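# Slide the open bin into the shelf's empty slot

## Task

Take the open bin that sits on the table and place it in the empty slot of the shelf's bin row. Its open side must face outward the same way as its neighbours, and its parts must stay inside it. The shelf's upper board leaves little headroom, so tilting the bin on the way in may be needed. The bin counts as done only when it is pushed fully back, past the raised lip at the shelf's front edge. The neighbouring bins must keep their own parts, and the shelf must stay roughly in its starting place without being rotated.

## Robot and tools

Robot: two arms. left_arm carries a left hand and sits on the +y side; right_arm carries a right hand. In the scene frame (origin at table-top height, centred between the arms, +x out over the table, +z up) the left base is near (0.010, 0.244, 0.009) m and the right base near (0.001, -0.253, 0.038) m, each turned only about 1 degree about z. A floor post stands behind the arms and a camera stand sits between the bases, just behind them. Cameras: cam_head_left, cam_head_right, cam_high, each 896x504.

Frames: each arm's reported hand pose, velocities, targets and commanded offsets use that arm's own base frame and axes; the table is described in the scene frame. Arm names do not match image sides.

Hand point: a spot fixed to the palm, 0.05 m in front of it and 0.15 m from the wrist face along the fingers. Its +z runs along the straightened fingers, +y points out of the palm, +x crosses the palm away from the thumb on the right hand and toward the thumb on the left hand. Straight fingertips end 0.06 to 0.07 m past the point; a wrist bracket on the little-finger side can strike things. Thumb turned opposite the fingers, the hand can grasp objects roughly 0.035 to 0.065 m thick, or a handle down to about 0.025 m.

A row is one flat list of 28 numbers, each in [-1, 1], always covering both arms. Order: left dx, dy, dz, rx, ry, rz; left hand little, ring, middle, index, thumb_bend, thumb_turn, force_limit, speed; then the same fourteen for the right arm. The six pose numbers are offsets, not a pose: they count from that arm's Hand target as it stood when the action or move began, along its base axes, turning about the Hand target's position. 1.0 equals 0.6 m for dx, dy, dz and 180 degrees for rx, ry, rz, which together form one rotation vector. Zero in all six asks nothing new of that arm. The six finger numbers are absolute targets: -1 straight or open, +1 curled or closed; thumb_turn -1 lies beside the palm, +1 faces the fingers. force_limit maps -1..+1 to roughly 0..10 N at the fingertip (0..15 N for both thumb motors). speed rises from near zero at -1 to full at +0.48 and stays full up to +1; use about -0.94 or lower for a soft grip. To leave a hand unchanged, resend the eight hand numbers of its last executed row; if none ran yet, send hand_measured, then hand_force_limit and hand_speed.

Tools:
- execute_actions(actions, cameras): actions is a list of actions; each action is a list of up to 15 rows, one per 1/30 s step, and a short action repeats its last row until step 15. Every row in an action counts from that action's starting Hand target, so repeating an offset in a new action moves further. cameras names which views to return ("all", [] or a list); an empty actions list returns all views by default.
- move(target, speed, blend, blocking, cameras): target is one 28-number row or up to 15 rows; all rows count from the same starting Hand targets. The hand travels straight at up to speed m/s (0.002 to 4.3, default 0.25; turns up to twice that in rad/s), capped at 10 s total. blend, in metres, rounds corners between listed rows; 0 stops at each. blocking=false returns after about 0.5 s while motion continues. Paths ignore obstacles and the other arm. The result adds a move: line with the ending (done, off_target, moving, held, fault) and limits (paced = pose clipped, held = steps withheld).
- wait(seconds 0 to 3600): lets time pass; a running move carries on.
- stop(): brakes a running move.
- zoom_image(camera, region [x0, y0, x1, y1]): enlarges part of the latest image of cam_head_left, cam_head_right or cam_high, at most 504 px each way.
- show_instructions(): displays the reference pages.
- finished_scene(scene=1): ends the scene for good.

Results: end_effector_position (m) and end_effector_quat_wxyz per arm in its base frame; Hand target, the last commanded pose after clipping, from which the next offsets count; joint positions, velocities and torques (torques 3 and 4 wrap at ±28 N m); hand_measured, hand_stopped_by (moving, target, force, stalled, fault) and hand_load_n, six values each in hand-number order; a dropped grip shows as load near 0. Action calls also list hand positions at some steps. Hot motors show MOTOR HOT at 85 °C; at 100 °C the arm goes limp for 30 to 60 s.

Behaviour: hands often rest 1 to 3 cm, sometimes 5 cm, below the command without touching anything, and may sag under load; a fresh execute_actions call, even with zero offsets, requests the target again, else send the remaining gap. Commanded orientation is clipped to within 40 degrees of the current one each step. A blocked arm keeps pressing until commanded back past its hand point. Closing motors lock on arrival or at force_limit; to squeeze harder raise force_limit and send a more closed target, to loosen send a more open one.

Avoid: drops of any height, releasing moving parts, fast impacts, hard shoves on the shelf or fixed items, letting anything leave the table, arms or hands touching each other, overloading fingers, long stretched holds that overheat motors, and paths passing near an arm's own base.

Each tool is called after "Request:" as name([rows], argument=value, ...), one row to a line, values as JSON.

Reference images:

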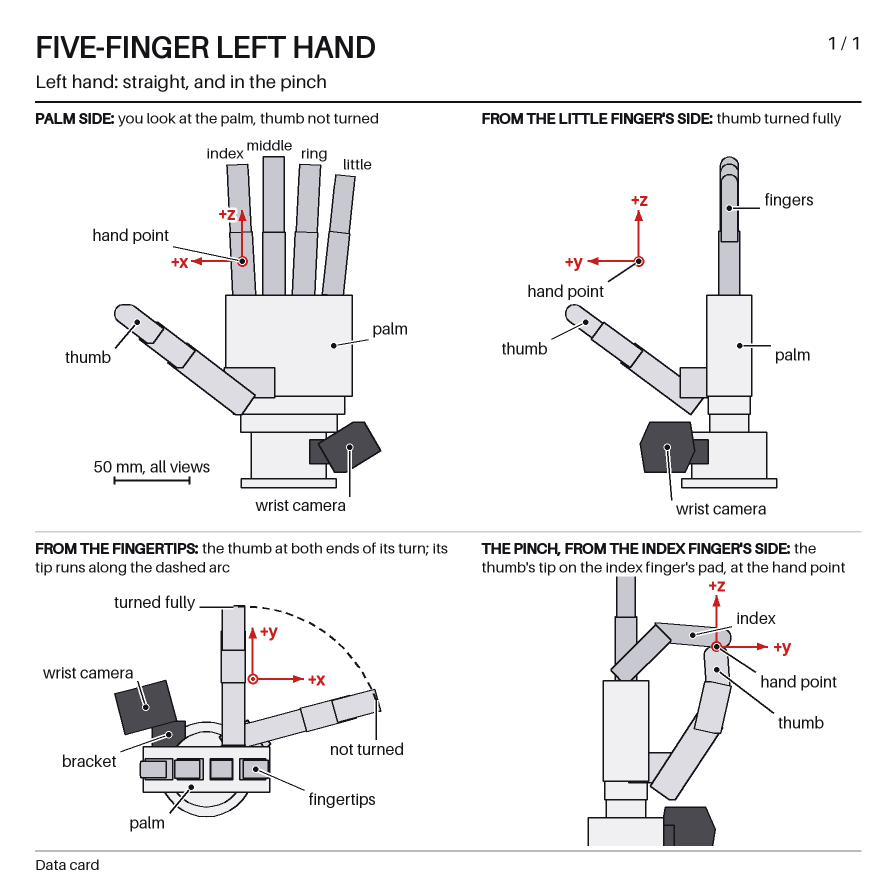

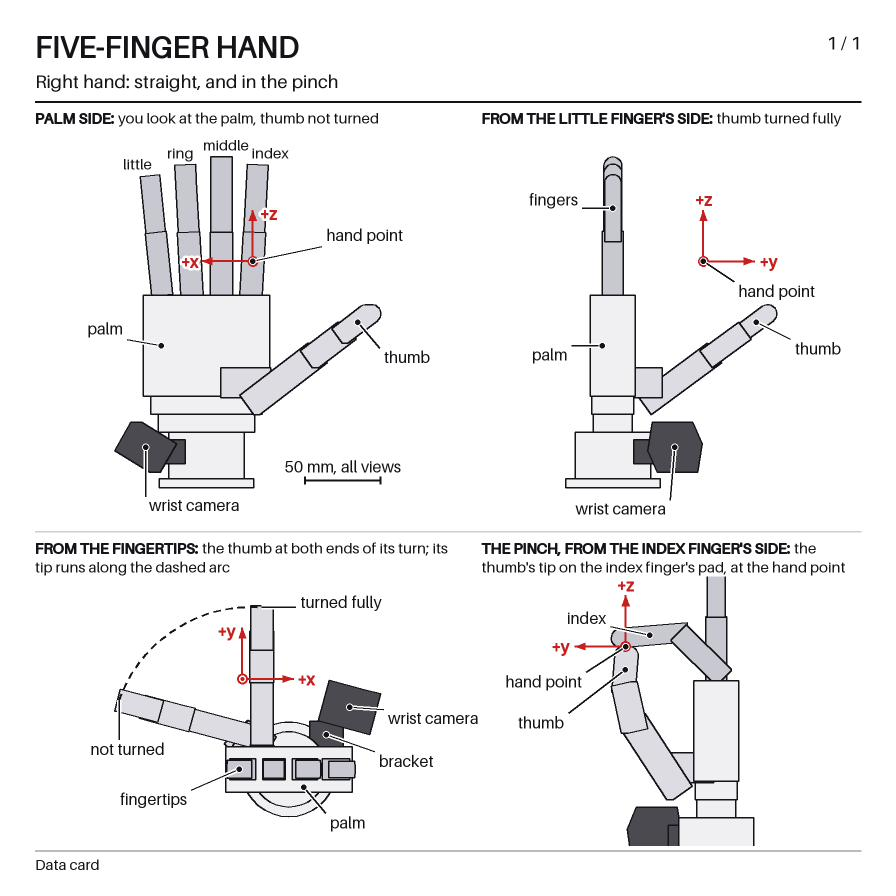

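## Session

Request:
execute_actions(actions=[])

Scene clock: 0.00 s.
left_arm: end_effector_position=(+0.2888, -0.3888, +0.1646) hand_measured=(-1.000, -1.000, -1.000, -1.000, -1.000, -1.000) hand_load_n=(+0.0, +0.0, +0.0, +0.0, +0.0, +0.0) hand_stopped_by=(target, target, target, target, target, target) hand_force_limit=0.00 hand_speed=-0.80 end_effector_quat_wxyz=(-0.215, +0.677, -0.673, +0.207) | right_arm: end_effector_position=(+0.5672, -0.2702, +0.1245) hand_measured=(-1.000, -1.000, -1.000, -1.000, -1.000, -1.000) hand_load_n=(+0.0, +0.0, +0.0, +0.0, +0.0, -0.5) hand_stopped_by=(target, target, target, target, target, target) hand_force_limit=0.00 hand_speed=-0.80 end_effector_quat_wxyz=(+0.003, +0.025, +1.000, -0.017)
Joint positions: left_arm=[-1.007 1.412 1.183 -0.997 -0.51 -0.923] | right_arm=[-0.544 2.003 1.868 -1.414 0.026 1.077]
Joint velocities: within noise
Joint torques (N m): no reading
Motor temperatures (°C): left_arm=[29 29 30 27 29 29] | right_arm=[30 29 29 30 27 29]
Heat: left arm: hottest elbow 30 °C; right arm: hottest waist 30 °C.
Hand target: left_arm +0.2922, -0.3945, +0.1701; -0.213, +0.678, -0.671, +0.213 | right_arm +0.5728, -0.2736, +0.1317; +0.012, +0.025, +0.999, -0.021

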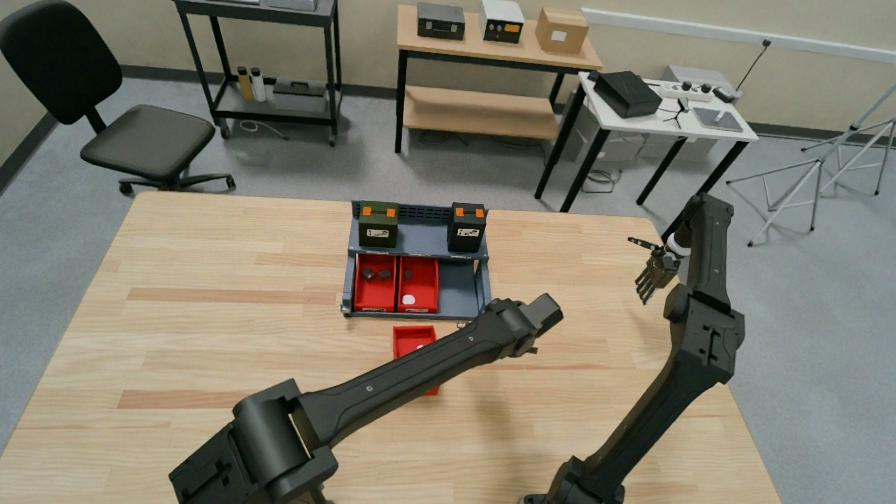

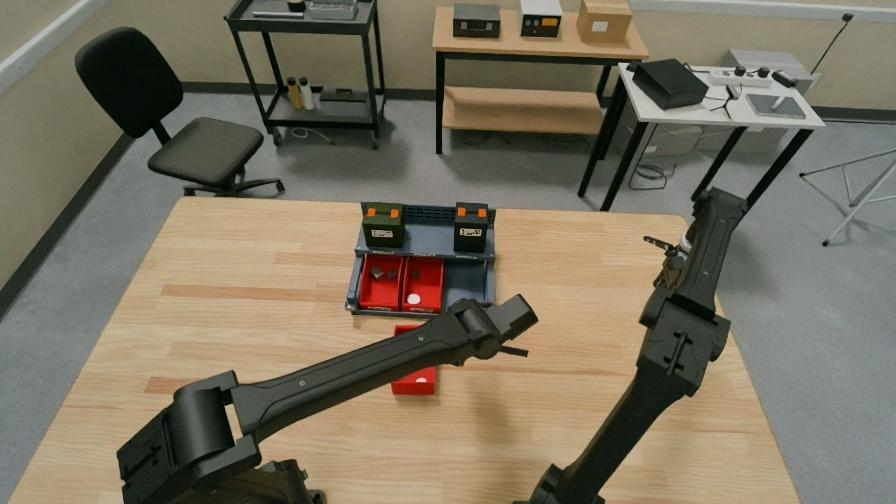

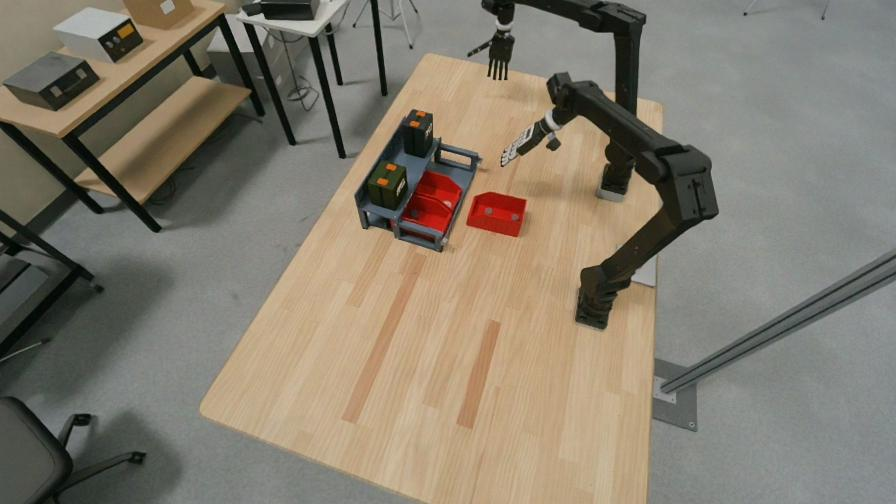

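Request:
zoom_image(camera="cam_high", region=[340, 80, 592, 260])

Request:
zoom_image(camera="cam_head_left", region=[320, 180, 540, 420])

Request:
zoom_image(camera="cam_head_right", region=[320, 180, 540, 420])

Scaled by 2.000 from the camera's image (finer frame: 1280x720).

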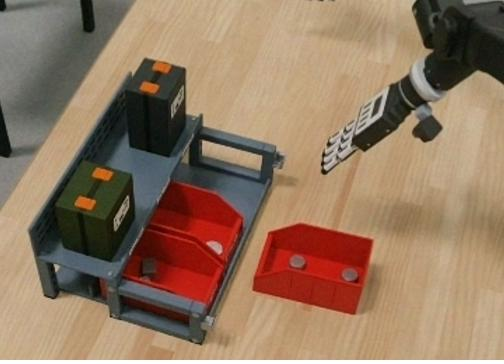

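Scaled by 2.100 from the camera's image (finer frame: 1280x720).

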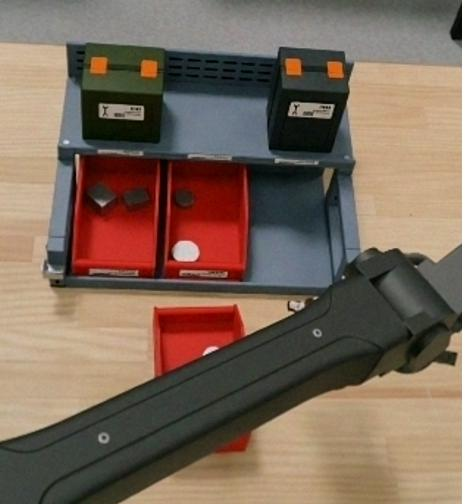

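Scaled by 2.100 from the camera's image (finer frame: 1280x720).

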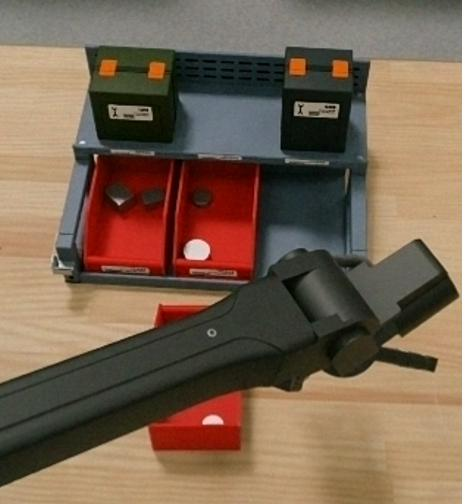

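Request:
zoom_image(camera="cam_high", region=[450, 170, 550, 250])

Request:
zoom_image(camera="cam_high", region=[350, 100, 500, 250])

Scaled by 5.040 from the camera's image (finer frame: 1280x720).

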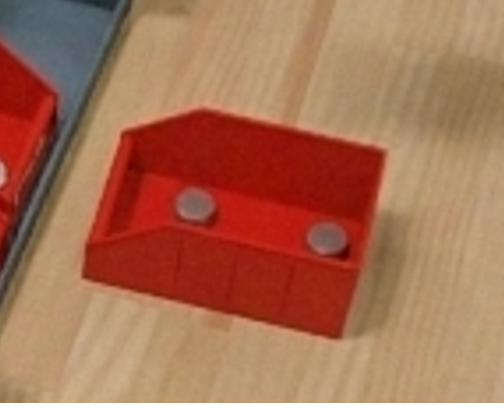

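Scaled by 3.360 from the camera's image (finer frame: 1280x720).

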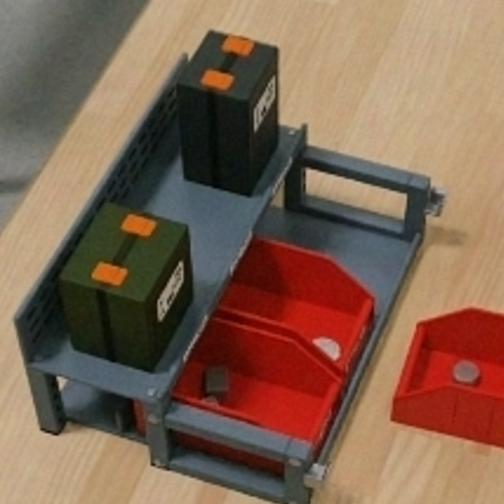

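Request:
move([
  [0,0,0.25,0,0,0,-1,-1,-1,-1,-1,-1,0,-0.8,0,0,0.15,0,0,0,-1,-1,-1,-1,-1,-1,0,-0.8],
  [0.0,0.75,0.3,0,0,0,-1,-1,-1,-1,-1,-1,0,-0.8,0,0,0.15,0,0,0,-1,-1,-1,-1,-1,-1,0,-0.8],
], blend=0.04, cameras=["all"])

Scene clock: 60.23 s.
left_arm: end_effector_position=(+0.2885, +0.0497, +0.3342) hand_measured=(-1.000, -1.000, -1.000, -1.000, -1.000, -1.000) hand_load_n=(+0.0, +0.0, +0.0, +0.0, +0.0, +0.0) hand_stopped_by=(target, target, target, target, target, target) hand_force_limit=0.00 hand_speed=-0.80 end_effector_quat_wxyz=(-0.200, +0.680, -0.674, +0.209) | right_arm: end_effector_position=(+0.5655, -0.2692, +0.2059) hand_measured=(-1.000, -1.000, -1.000, -1.000, -1.000, -1.000) hand_load_n=(+0.0, +0.0, +0.0, +0.0, +0.0, +0.0) hand_stopped_by=(target, target, target, target, target, target) hand_force_limit=0.00 hand_speed=-0.80 end_effector_quat_wxyz=(-0.003, +0.025, +1.000, -0.013)
Joint positions: left_arm=[0.348 0.912 1.232 -1.334 0.2 0.282] | right_arm=[-0.544 2.001 2.078 -1.639 0.026 1.077]
Joint torques (N m): left_arm=[1.96 -1.67 12.41 0.58 0.31 0.04] | right_arm=[-0.09 -18.2 11.33 0.24 -0.04 0.03]
Motor temperatures (°C): left_arm=[29 30 36 27 29 29] | right_arm=[30 35 38 30 27 29]
Heat: left arm: hottest elbow 36 °C; right arm: hottest elbow 38 °C.
Hand target: left_arm +0.2923, +0.0555, +0.3501; -0.213, +0.678, -0.671, +0.213 | right_arm +0.5729, -0.2736, +0.2217; +0.012, +0.025, +0.999, -0.022
Off the commanded pose: left_arm 0.017 m, 2 deg | right_arm 0.018 m, 2 deg.
move: off_target (left_arm, right_arm)

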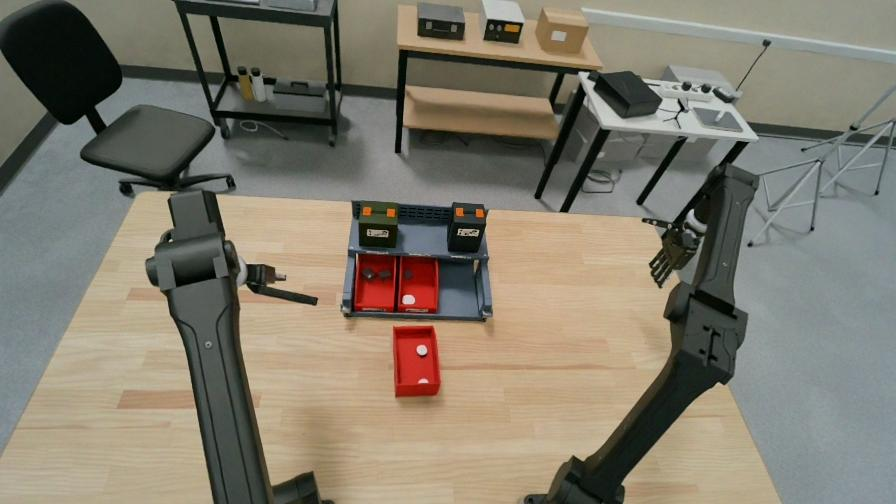

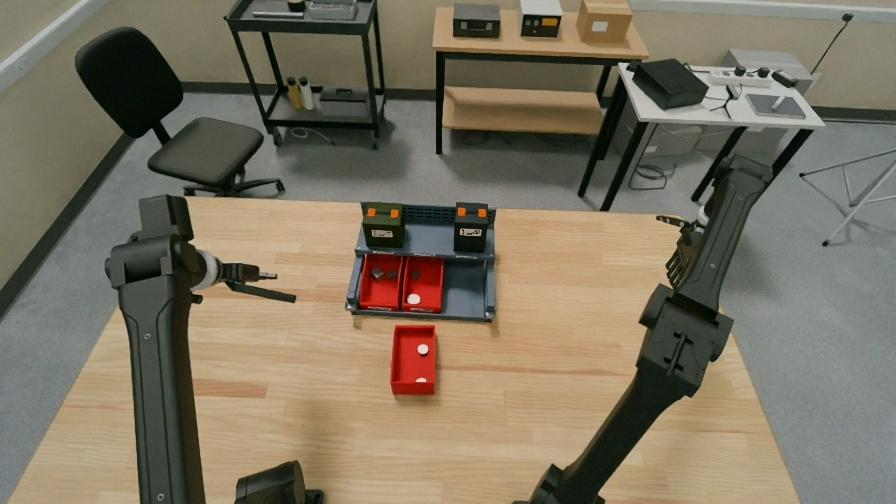

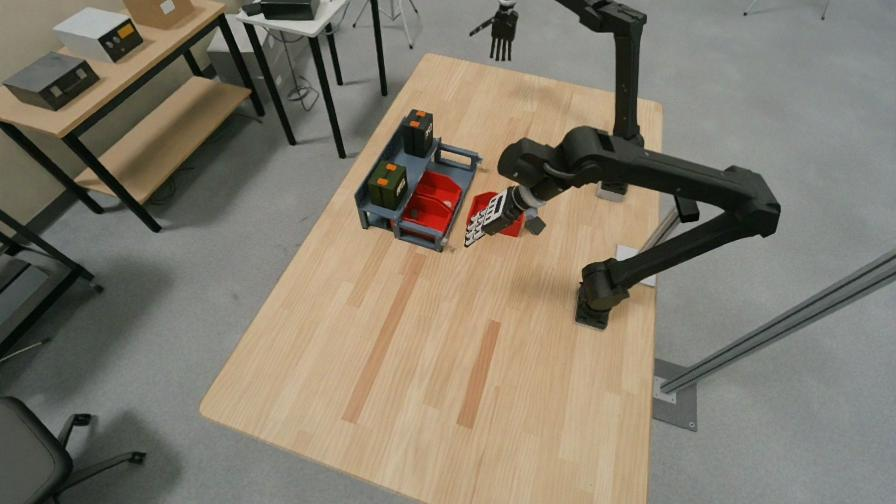

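Request:
zoom_image(camera="cam_head_left", region=[330, 190, 510, 410])

Request:
zoom_image(camera="cam_head_right", region=[330, 190, 510, 410])

Scaled by 2.291 from the camera's image (finer frame: 1280x720).

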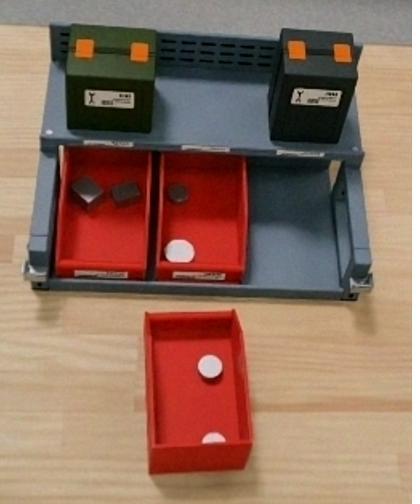

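Scaled by 2.291 from the camera's image (finer frame: 1280x720).

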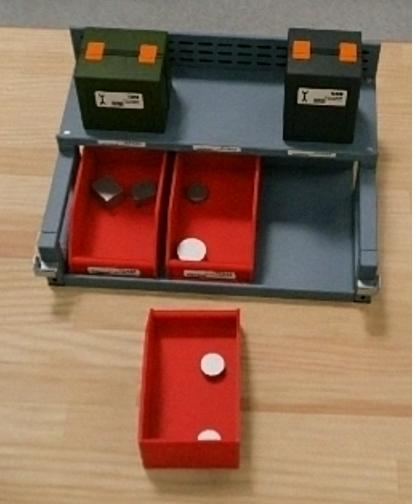

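Request:
move([
  [0,0.1667,0,0,0,0,-1,-1,-1,-1,-1,-1,0,-0.8,-0.538,0.456,0.0,0,0,0.5,1,1,-1,-1,-1,1,0,0],
], cameras=["all"])

Scene clock: 141.97 s.
left_arm: end_effector_position=(+0.2887, +0.1473, +0.3354) hand_measured=(-1.000, -1.000, -1.000, -1.000, -1.000, -1.000) hand_load_n=(+0.0, +0.0, +0.0, +0.0, +0.0, +0.0) hand_stopped_by=(target, target, target, target, target, target) hand_force_limit=0.00 hand_speed=-0.80 end_effector_quat_wxyz=(-0.201, +0.680, -0.673, +0.213) | right_arm: end_effector_position=(+0.2539, -0.0026, +0.2203) hand_measured=(+1.000, +1.000, -1.000, -1.000, -1.000, +1.000) hand_load_n=(+0.0, +0.0, +0.0, +0.0, +0.0, +0.0) hand_stopped_by=(target, target, target, target, target, target) hand_force_limit=0.00 hand_speed=0.00 end_effector_quat_wxyz=(-0.024, +0.683, -0.730, +0.009)
Joint positions: left_arm=[0.671 1.046 1.319 -1.365 0.368 0.57] | right_arm=[-0.134 1.127 1.097 -1.497 -0.026 -0.066]
Joint torques (N m): left_arm=[1.9 -2.84 12.6 0.34 0.44 0.07] | right_arm=[0.56 -5.42 8.05 0.25 -0.11 -0.06]
Motor temperatures (°C): left_arm=[29 29 42 27 29 29] | right_arm=[30 34 43 30 27 29]
Heat: left arm: hottest elbow 42 °C; right arm: hottest elbow 43 °C.
Hand target: left_arm +0.2922, +0.1555, +0.3501; -0.213, +0.678, -0.671, +0.213 | right_arm +0.2500, +0.0000, +0.2216; -0.023, +0.689, -0.724, +0.007
Off the commanded pose: left_arm 0.017 m, 1 deg | right_arm 0.005 m, 1 deg.
move: off_target (left_arm)

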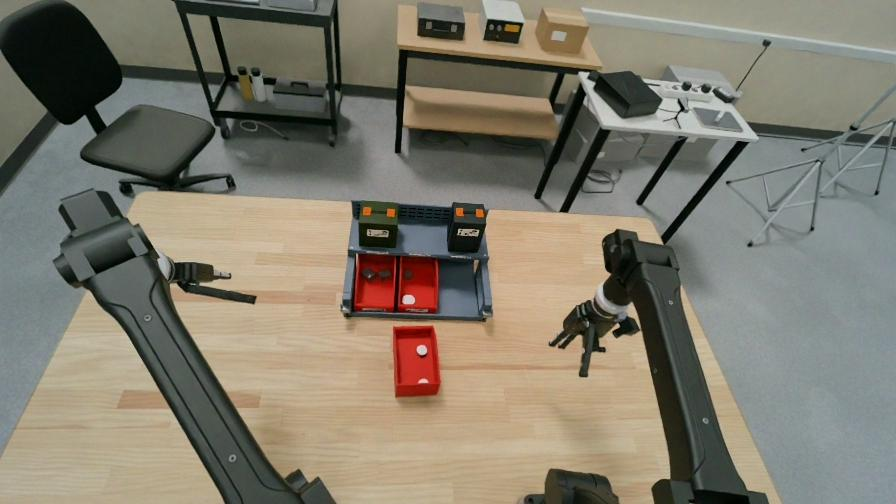

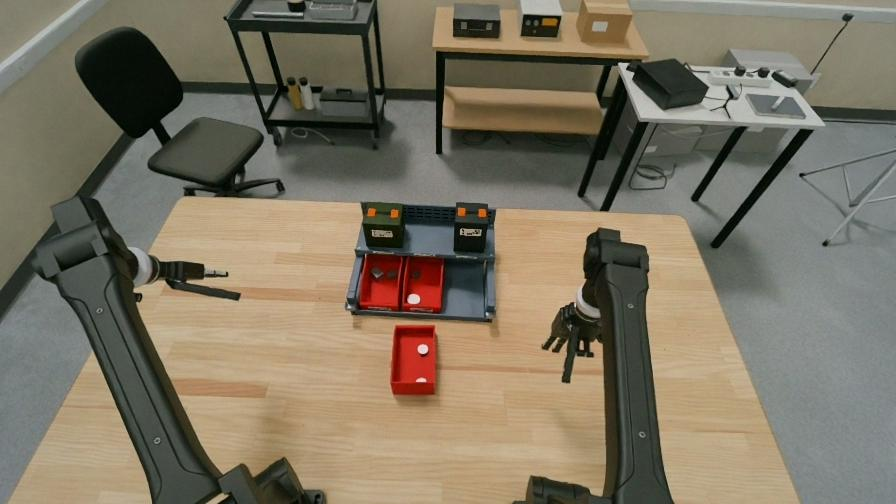

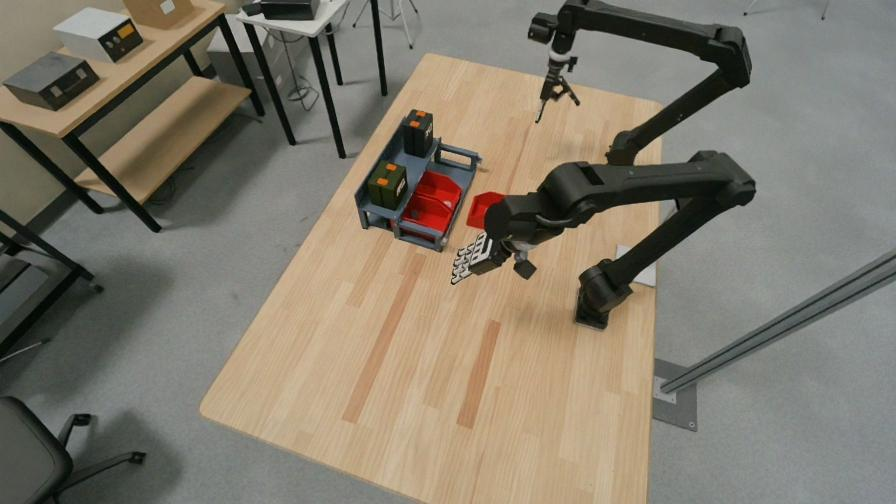

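Request:
zoom_image(camera="cam_head_left", region=[510, 250, 690, 410])

Request:
zoom_image(camera="cam_head_right", region=[510, 250, 690, 410])

Request:
zoom_image(camera="cam_high", region=[500, 0, 640, 140])

Scaled by 2.800 from the camera's image (finer frame: 1280x720).

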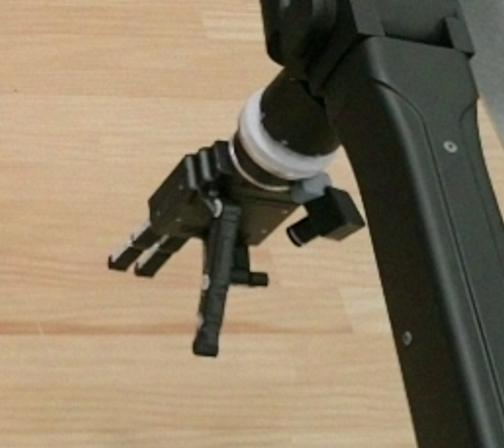

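Scaled by 2.800 from the camera's image (finer frame: 1280x720).

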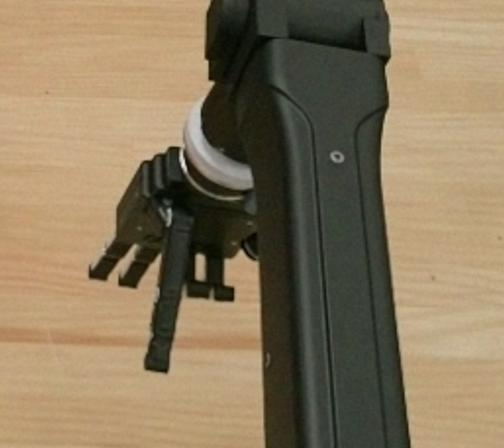

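Scaled by 3.600 from the camera's image (finer frame: 1280x720).

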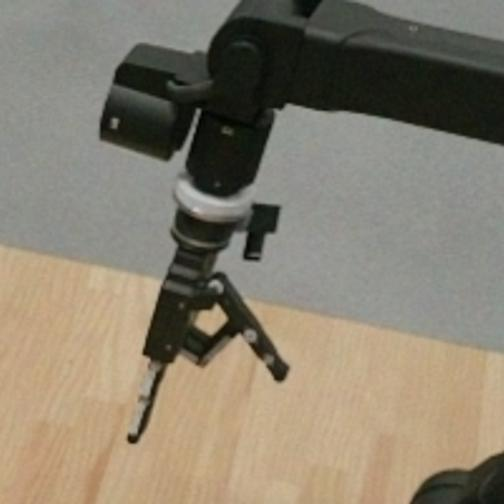

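Request:
move([
  [-0.1667,0.4167,0,0,0,0,-1,-1,-1,-1,-1,-1,0,-0.8,-0.1,0.577,0.0,0,0,0,1,1,-1,-1,-1,1,0,0],
], cameras=["all"])

Request:
zoom_image(camera="cam_head_left", region=[330, 250, 510, 410])

Request:
zoom_image(camera="cam_head_right", region=[330, 250, 510, 410])

Request:
zoom_image(camera="cam_high", region=[440, 120, 580, 260])

Scene clock: 158.70 s.
left_arm: end_effector_position=(+0.1925, +0.3962, +0.3415) hand_measured=(-1.000, -1.000, -1.000, -1.000, -1.000, -1.000) hand_load_n=(+0.0, +0.0, +0.0, +0.0, +0.0, +0.0) hand_stopped_by=(target, target, target, target, target, target) hand_force_limit=0.00 hand_speed=-0.80 end_effector_quat_wxyz=(-0.205, +0.680, -0.669, +0.218) | right_arm: end_effector_position=(+0.1831, +0.3332, +0.2096) hand_measured=(+1.000, +1.000, -1.000, -1.000, -1.000, +1.000) hand_load_n=(+0.0, +0.0, +0.0, +0.0, +0.0, +0.0) hand_stopped_by=(target, target, target, target, target, target) hand_force_limit=0.00 hand_speed=0.00 end_effector_quat_wxyz=(-0.007, +0.690, -0.724, +0.008)
Joint positions: left_arm=[1.277 1.51 1.761 -1.638 0.582 1.205] | right_arm=[0.902 1.34 1.246 -1.465 0.017 0.95]
Joint torques (N m): left_arm=[1.49 -8.18 11.95 -0.2 0.62 0.05] | right_arm=[0.5 -7.06 11.23 0.53 0.04 0.11]
Heat: left arm: hottest elbow 45 °C; right arm: hottest elbow 41 °C.
Hand target: left_arm +0.1923, +0.4056, +0.3502; -0.213, +0.677, -0.671, +0.213 | right_arm +0.1902, +0.3462, +0.2215; -0.023, +0.689, -0.724, +0.007
Off the commanded pose: left_arm 0.013 m, 1 deg | right_arm 0.019 m, 2 deg.
move: off_target (left_arm, right_arm)

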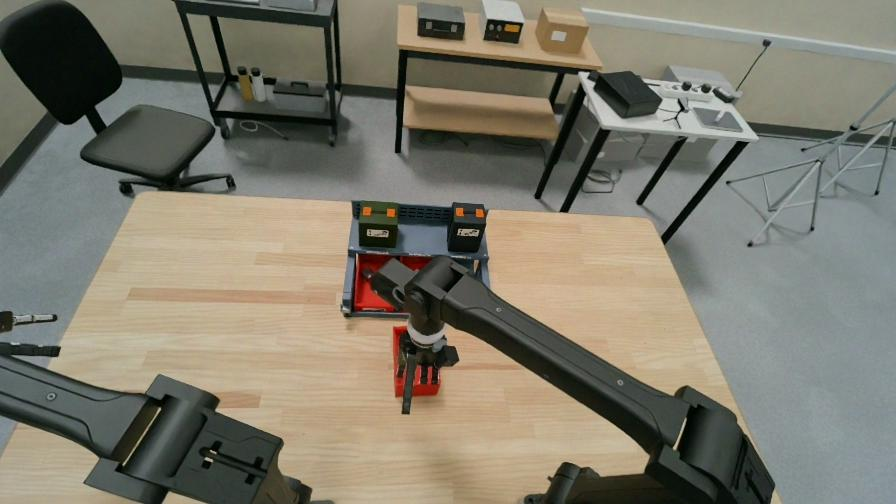

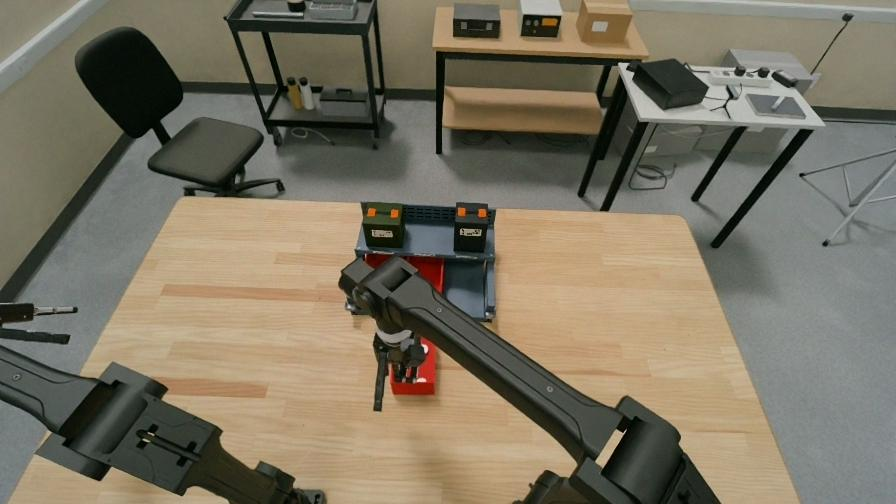

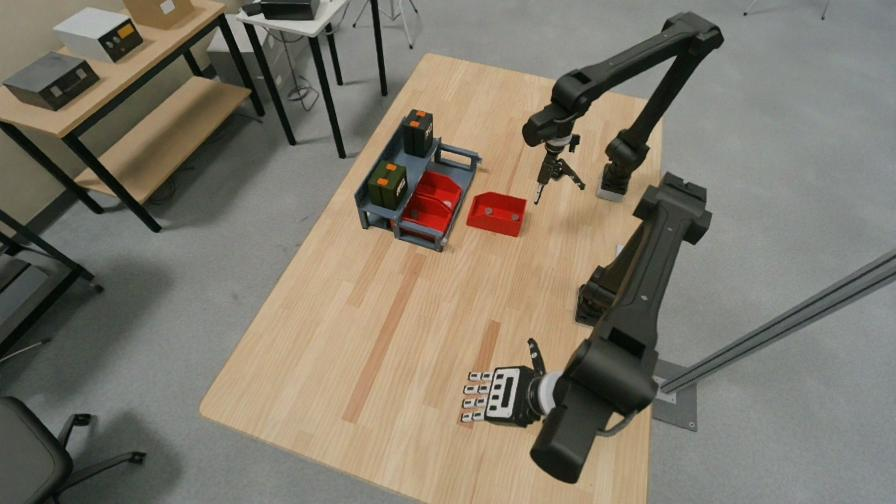

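Scaled by 2.800 from the camera's image (finer frame: 1280x720).

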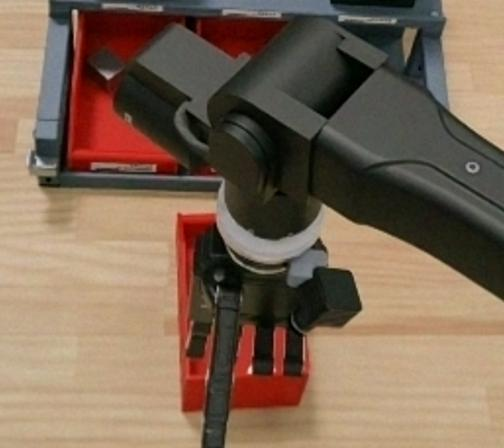

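Scaled by 2.800 from the camera's image (finer frame: 1280x720).

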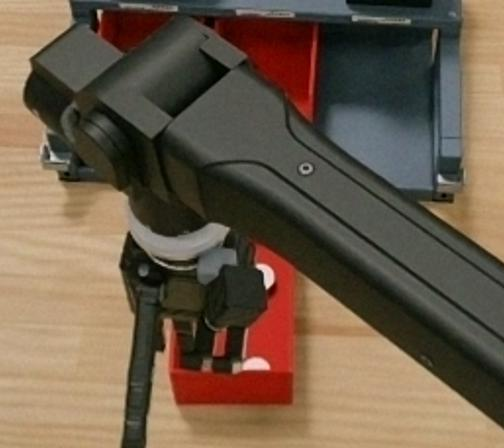

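Scaled by 3.600 from the camera's image (finer frame: 1280x720).

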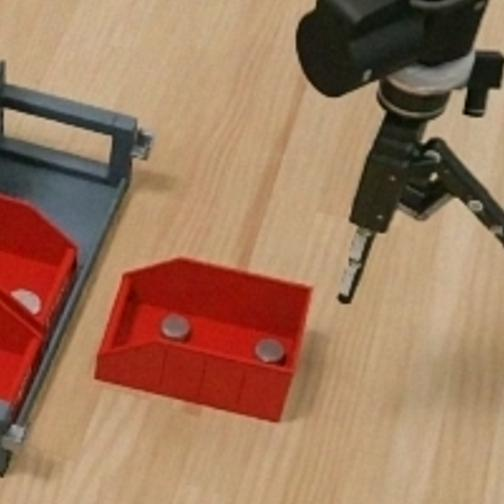

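Request:
move([
  [0,0,0,0,0,0,-1,-1,-1,-1,-1,-1,0,-0.8,0.286,0.006,0.0,0,0,0.5,-0.36,-0.36,-0.36,-0.36,-1,1,0,0],
  [0,0,0,0,0,0,-1,-1,-1,-1,-1,-1,0,-0.8,0.286,0.006,-0.149,0,0,0.5,-0.36,-0.36,-0.36,-0.36,-1,1,0,0],
], cameras=["all"])

Request:
zoom_image(camera="cam_head_left", region=[330, 250, 510, 410])

Request:
zoom_image(camera="cam_head_right", region=[330, 250, 510, 410])

Request:
zoom_image(camera="cam_high", region=[440, 120, 580, 260])

Scene clock: 216.13 s.
left_arm: end_effector_position=(+0.1925, +0.3961, +0.3415) hand_measured=(-1.000, -1.000, -1.000, -1.000, -1.000, -1.000) hand_load_n=(+0.0, +0.0, +0.0, -0.5, +0.0, +0.0) hand_stopped_by=(target, target, target, target, target, target) hand_force_limit=0.00 hand_speed=-0.80 end_effector_quat_wxyz=(-0.204, +0.680, -0.669, +0.218) | right_arm: end_effector_position=(+0.3547, +0.3511, +0.1335) hand_measured=(-0.360, -0.360, -0.360, -0.360, -1.000, +1.000) hand_load_n=(+0.0, +0.0, +0.0, +0.5, +0.0, +0.0) hand_stopped_by=(target, target, target, target, target, target) hand_force_limit=0.00 hand_speed=0.00 end_effector_quat_wxyz=(-0.017, +0.999, -0.023, -0.014)
Joint positions: left_arm=[1.277 1.51 1.761 -1.638 0.582 1.205] | right_arm=[0.798 1.841 1.644 -1.369 -0.044 -0.726]
Joint torques (N m): left_arm=[1.49 -8.12 11.96 -0.21 0.62 0.04] | right_arm=[-1.14 -15.74 8.23 0.87 -0.13 -0.05]
Heat: left arm: hottest elbow 45 °C; right arm: hottest elbow 45 °C.
Hand target: left_arm +0.1923, +0.4055, +0.3502; -0.213, +0.678, -0.671, +0.213 | right_arm +0.3618, +0.3497, +0.1322; -0.021, +0.999, -0.025, -0.012
Off the commanded pose: left_arm 0.013 m, 1 deg | right_arm 0.007 m, 1 deg.
move: done

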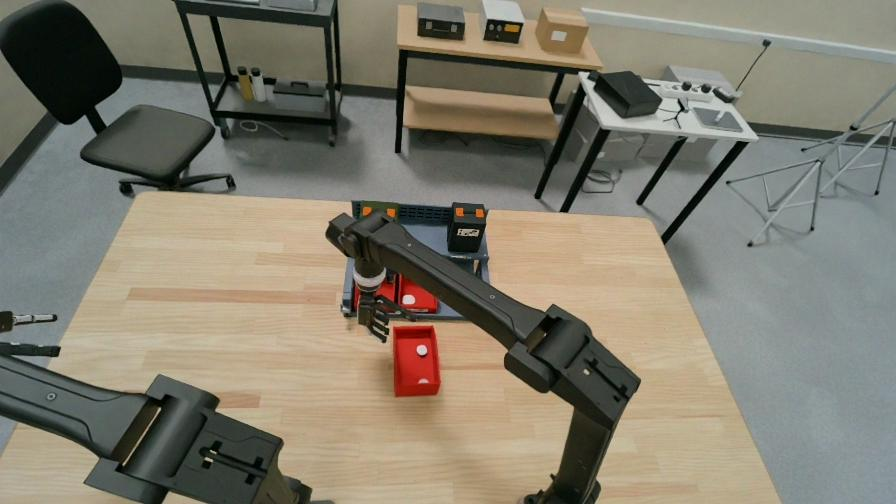

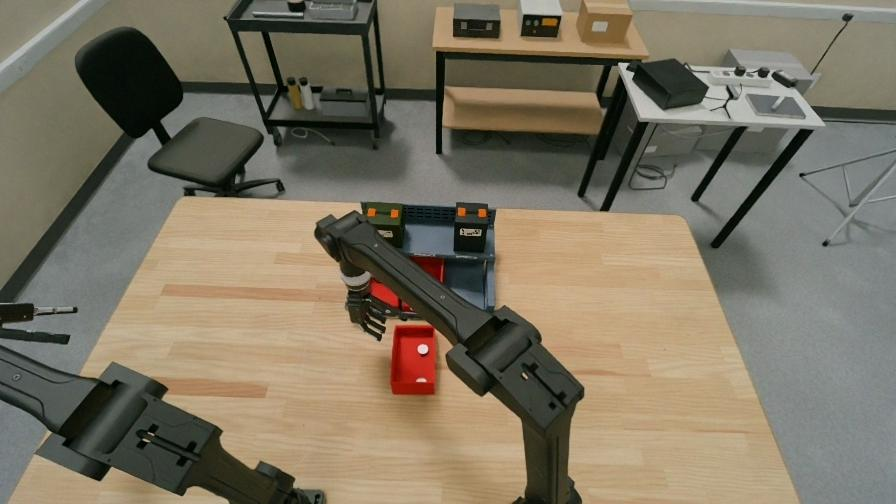

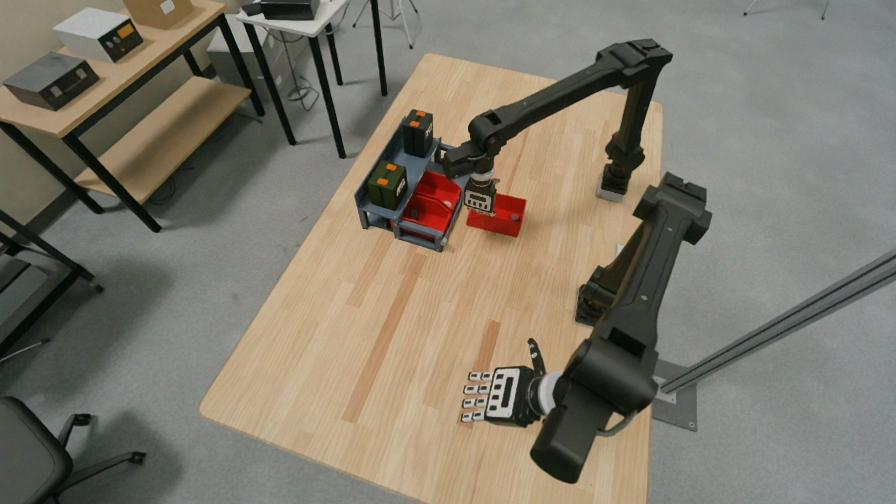

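Scaled by 2.800 from the camera's image (finer frame: 1280x720).

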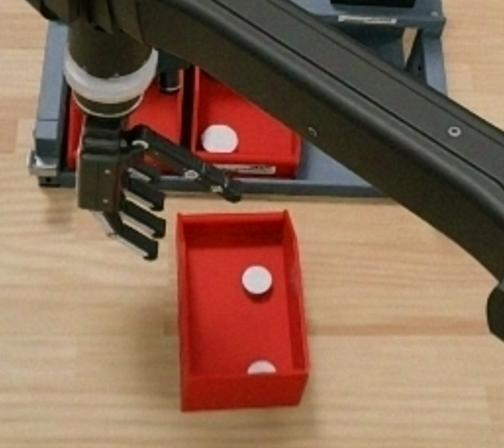

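Scaled by 2.800 from the camera's image (finer frame: 1280x720).

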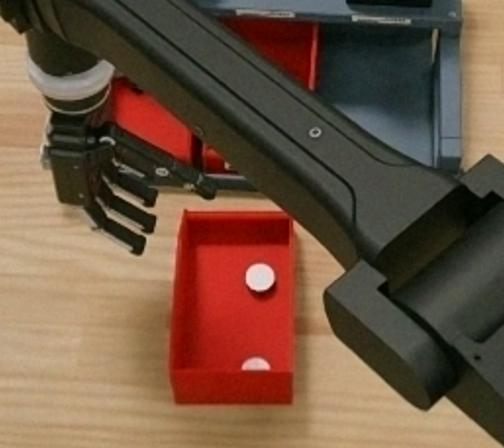

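Scaled by 3.600 from the camera's image (finer frame: 1280x720).

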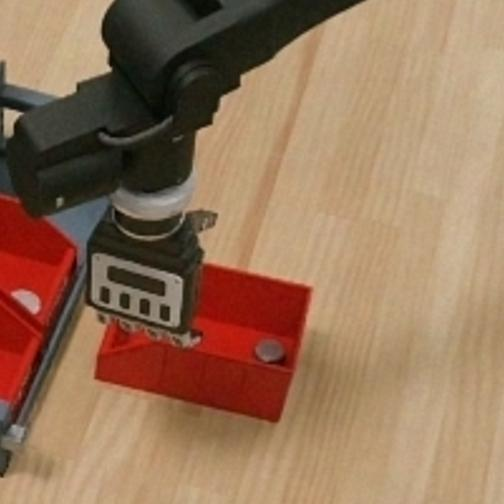

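Request:
move(target=[0,0,0,0,0,0,-1,-1,-1,-1,-1,-1,0,-0.8,-0.012,0.0,-0.15,0,0,0.03,-0.36,-0.36,-0.36,-0.36,-1,1,0,0], speed=0.15, cameras=["all"])

Request:
zoom_image(camera="cam_head_left", region=[330, 250, 510, 410])

Request:
zoom_image(camera="cam_head_right", region=[330, 250, 510, 410])

Request:
zoom_image(camera="cam_high", region=[440, 140, 560, 260])

Scene clock: 231.93 s.
left_arm: end_effector_position=(+0.1925, +0.3961, +0.3415) hand_measured=(-1.000, -1.000, -1.000, -1.000, -1.000, -1.000) hand_load_n=(+0.0, +0.0, +0.0, +0.0, +0.0, +0.0) hand_stopped_by=(target, target, target, target, target, target) hand_force_limit=0.00 hand_speed=-0.80 end_effector_quat_wxyz=(-0.204, +0.680, -0.669, +0.218) | right_arm: end_effector_position=(+0.3550, +0.3449, +0.0464) hand_measured=(-0.360, -0.360, -0.360, -0.360, -1.000, +1.000) hand_load_n=(+0.0, +0.0, +0.0, +0.0, +0.0, +0.0) hand_stopped_by=(target, target, target, target, target, target) hand_force_limit=0.00 hand_speed=0.00 end_effector_quat_wxyz=(-0.019, +1.000, +0.014, -0.013)
Joint positions: left_arm=[1.277 1.51 1.761 -1.638 0.582 1.205] | right_arm=[0.798 1.894 1.484 -1.153 -0.045 -0.8]
Joint torques (N m): left_arm=[1.44 -8.12 11.96 -0.21 0.62 0.05] | right_arm=[0.44 -14.92 7.62 0.85 -0.14 -0.05]
Heat: left arm: hottest elbow 45 °C; right arm: hottest elbow 43 °C.
Hand target: left_arm +0.1923, +0.4055, +0.3502; -0.213, +0.678, -0.671, +0.213 | right_arm +0.3545, +0.3498, +0.0422; -0.021, +0.999, +0.022, -0.013
Off the commanded pose: left_arm 0.013 m, 1 deg | right_arm 0.006 m, 1 deg.
move: done

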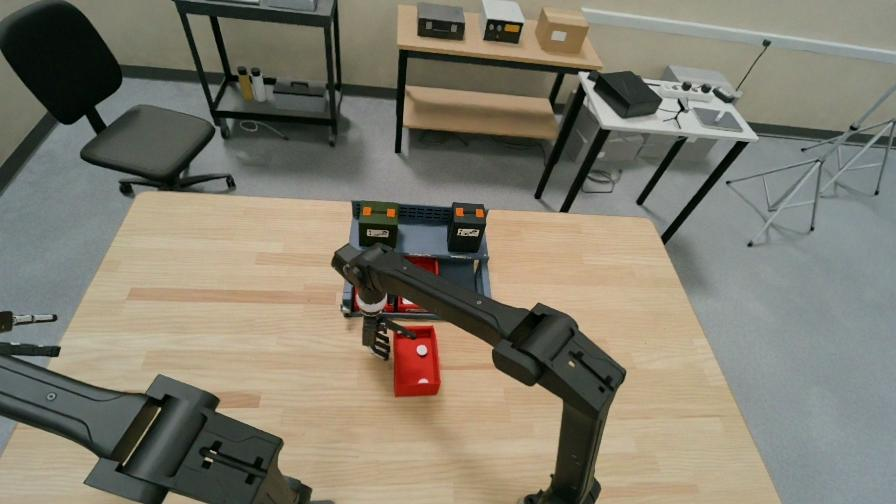

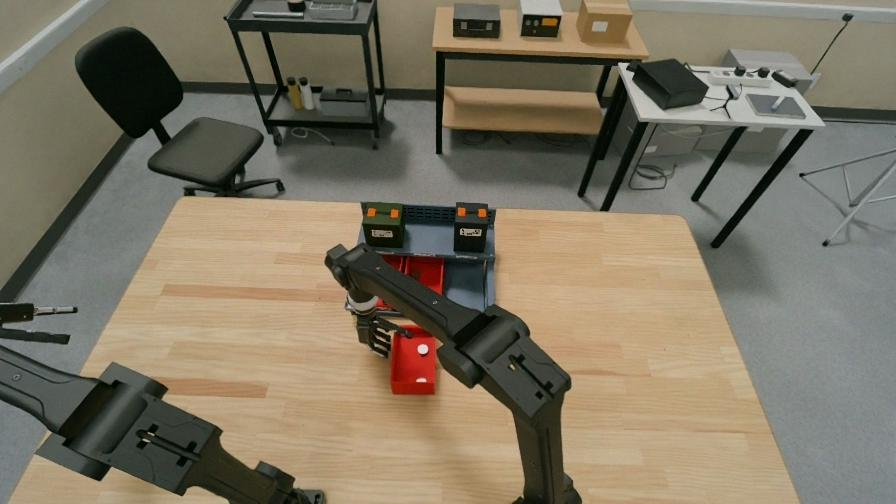

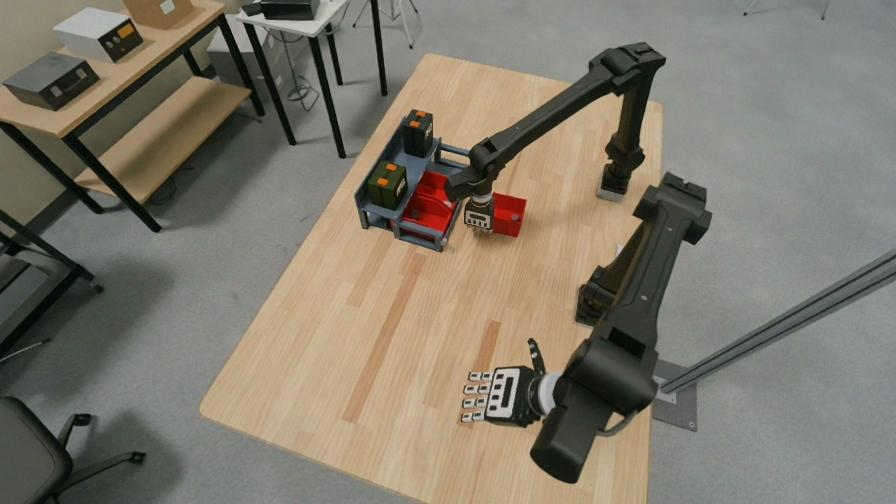

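Scaled by 2.800 from the camera's image (finer frame: 1280x720).

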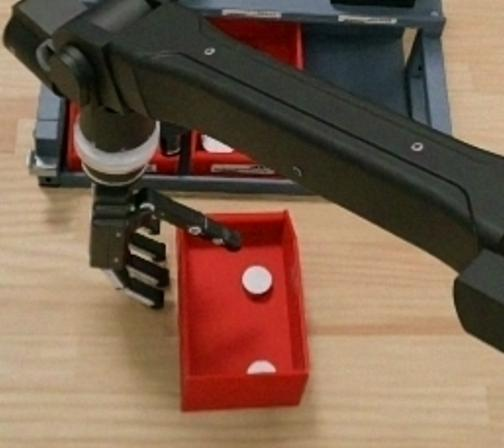

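Scaled by 2.800 from the camera's image (finer frame: 1280x720).

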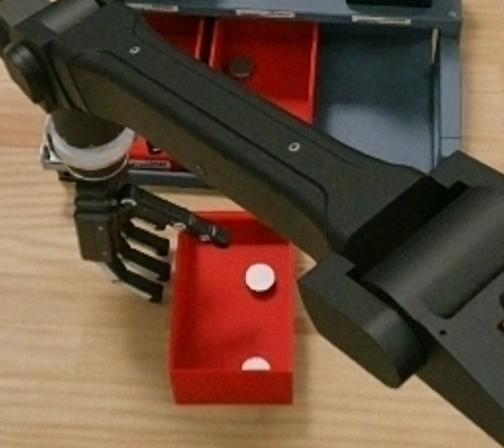

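Scaled by 4.200 from the camera's image (finer frame: 1280x720).

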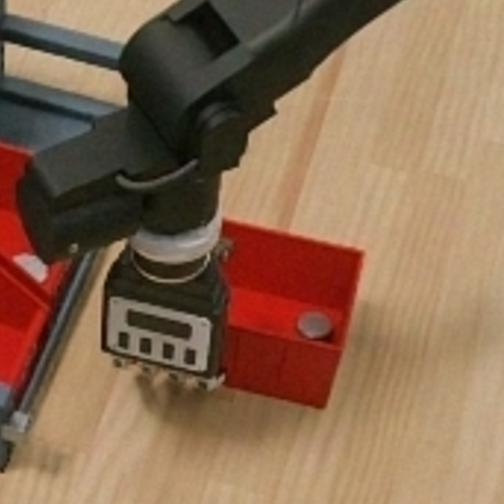

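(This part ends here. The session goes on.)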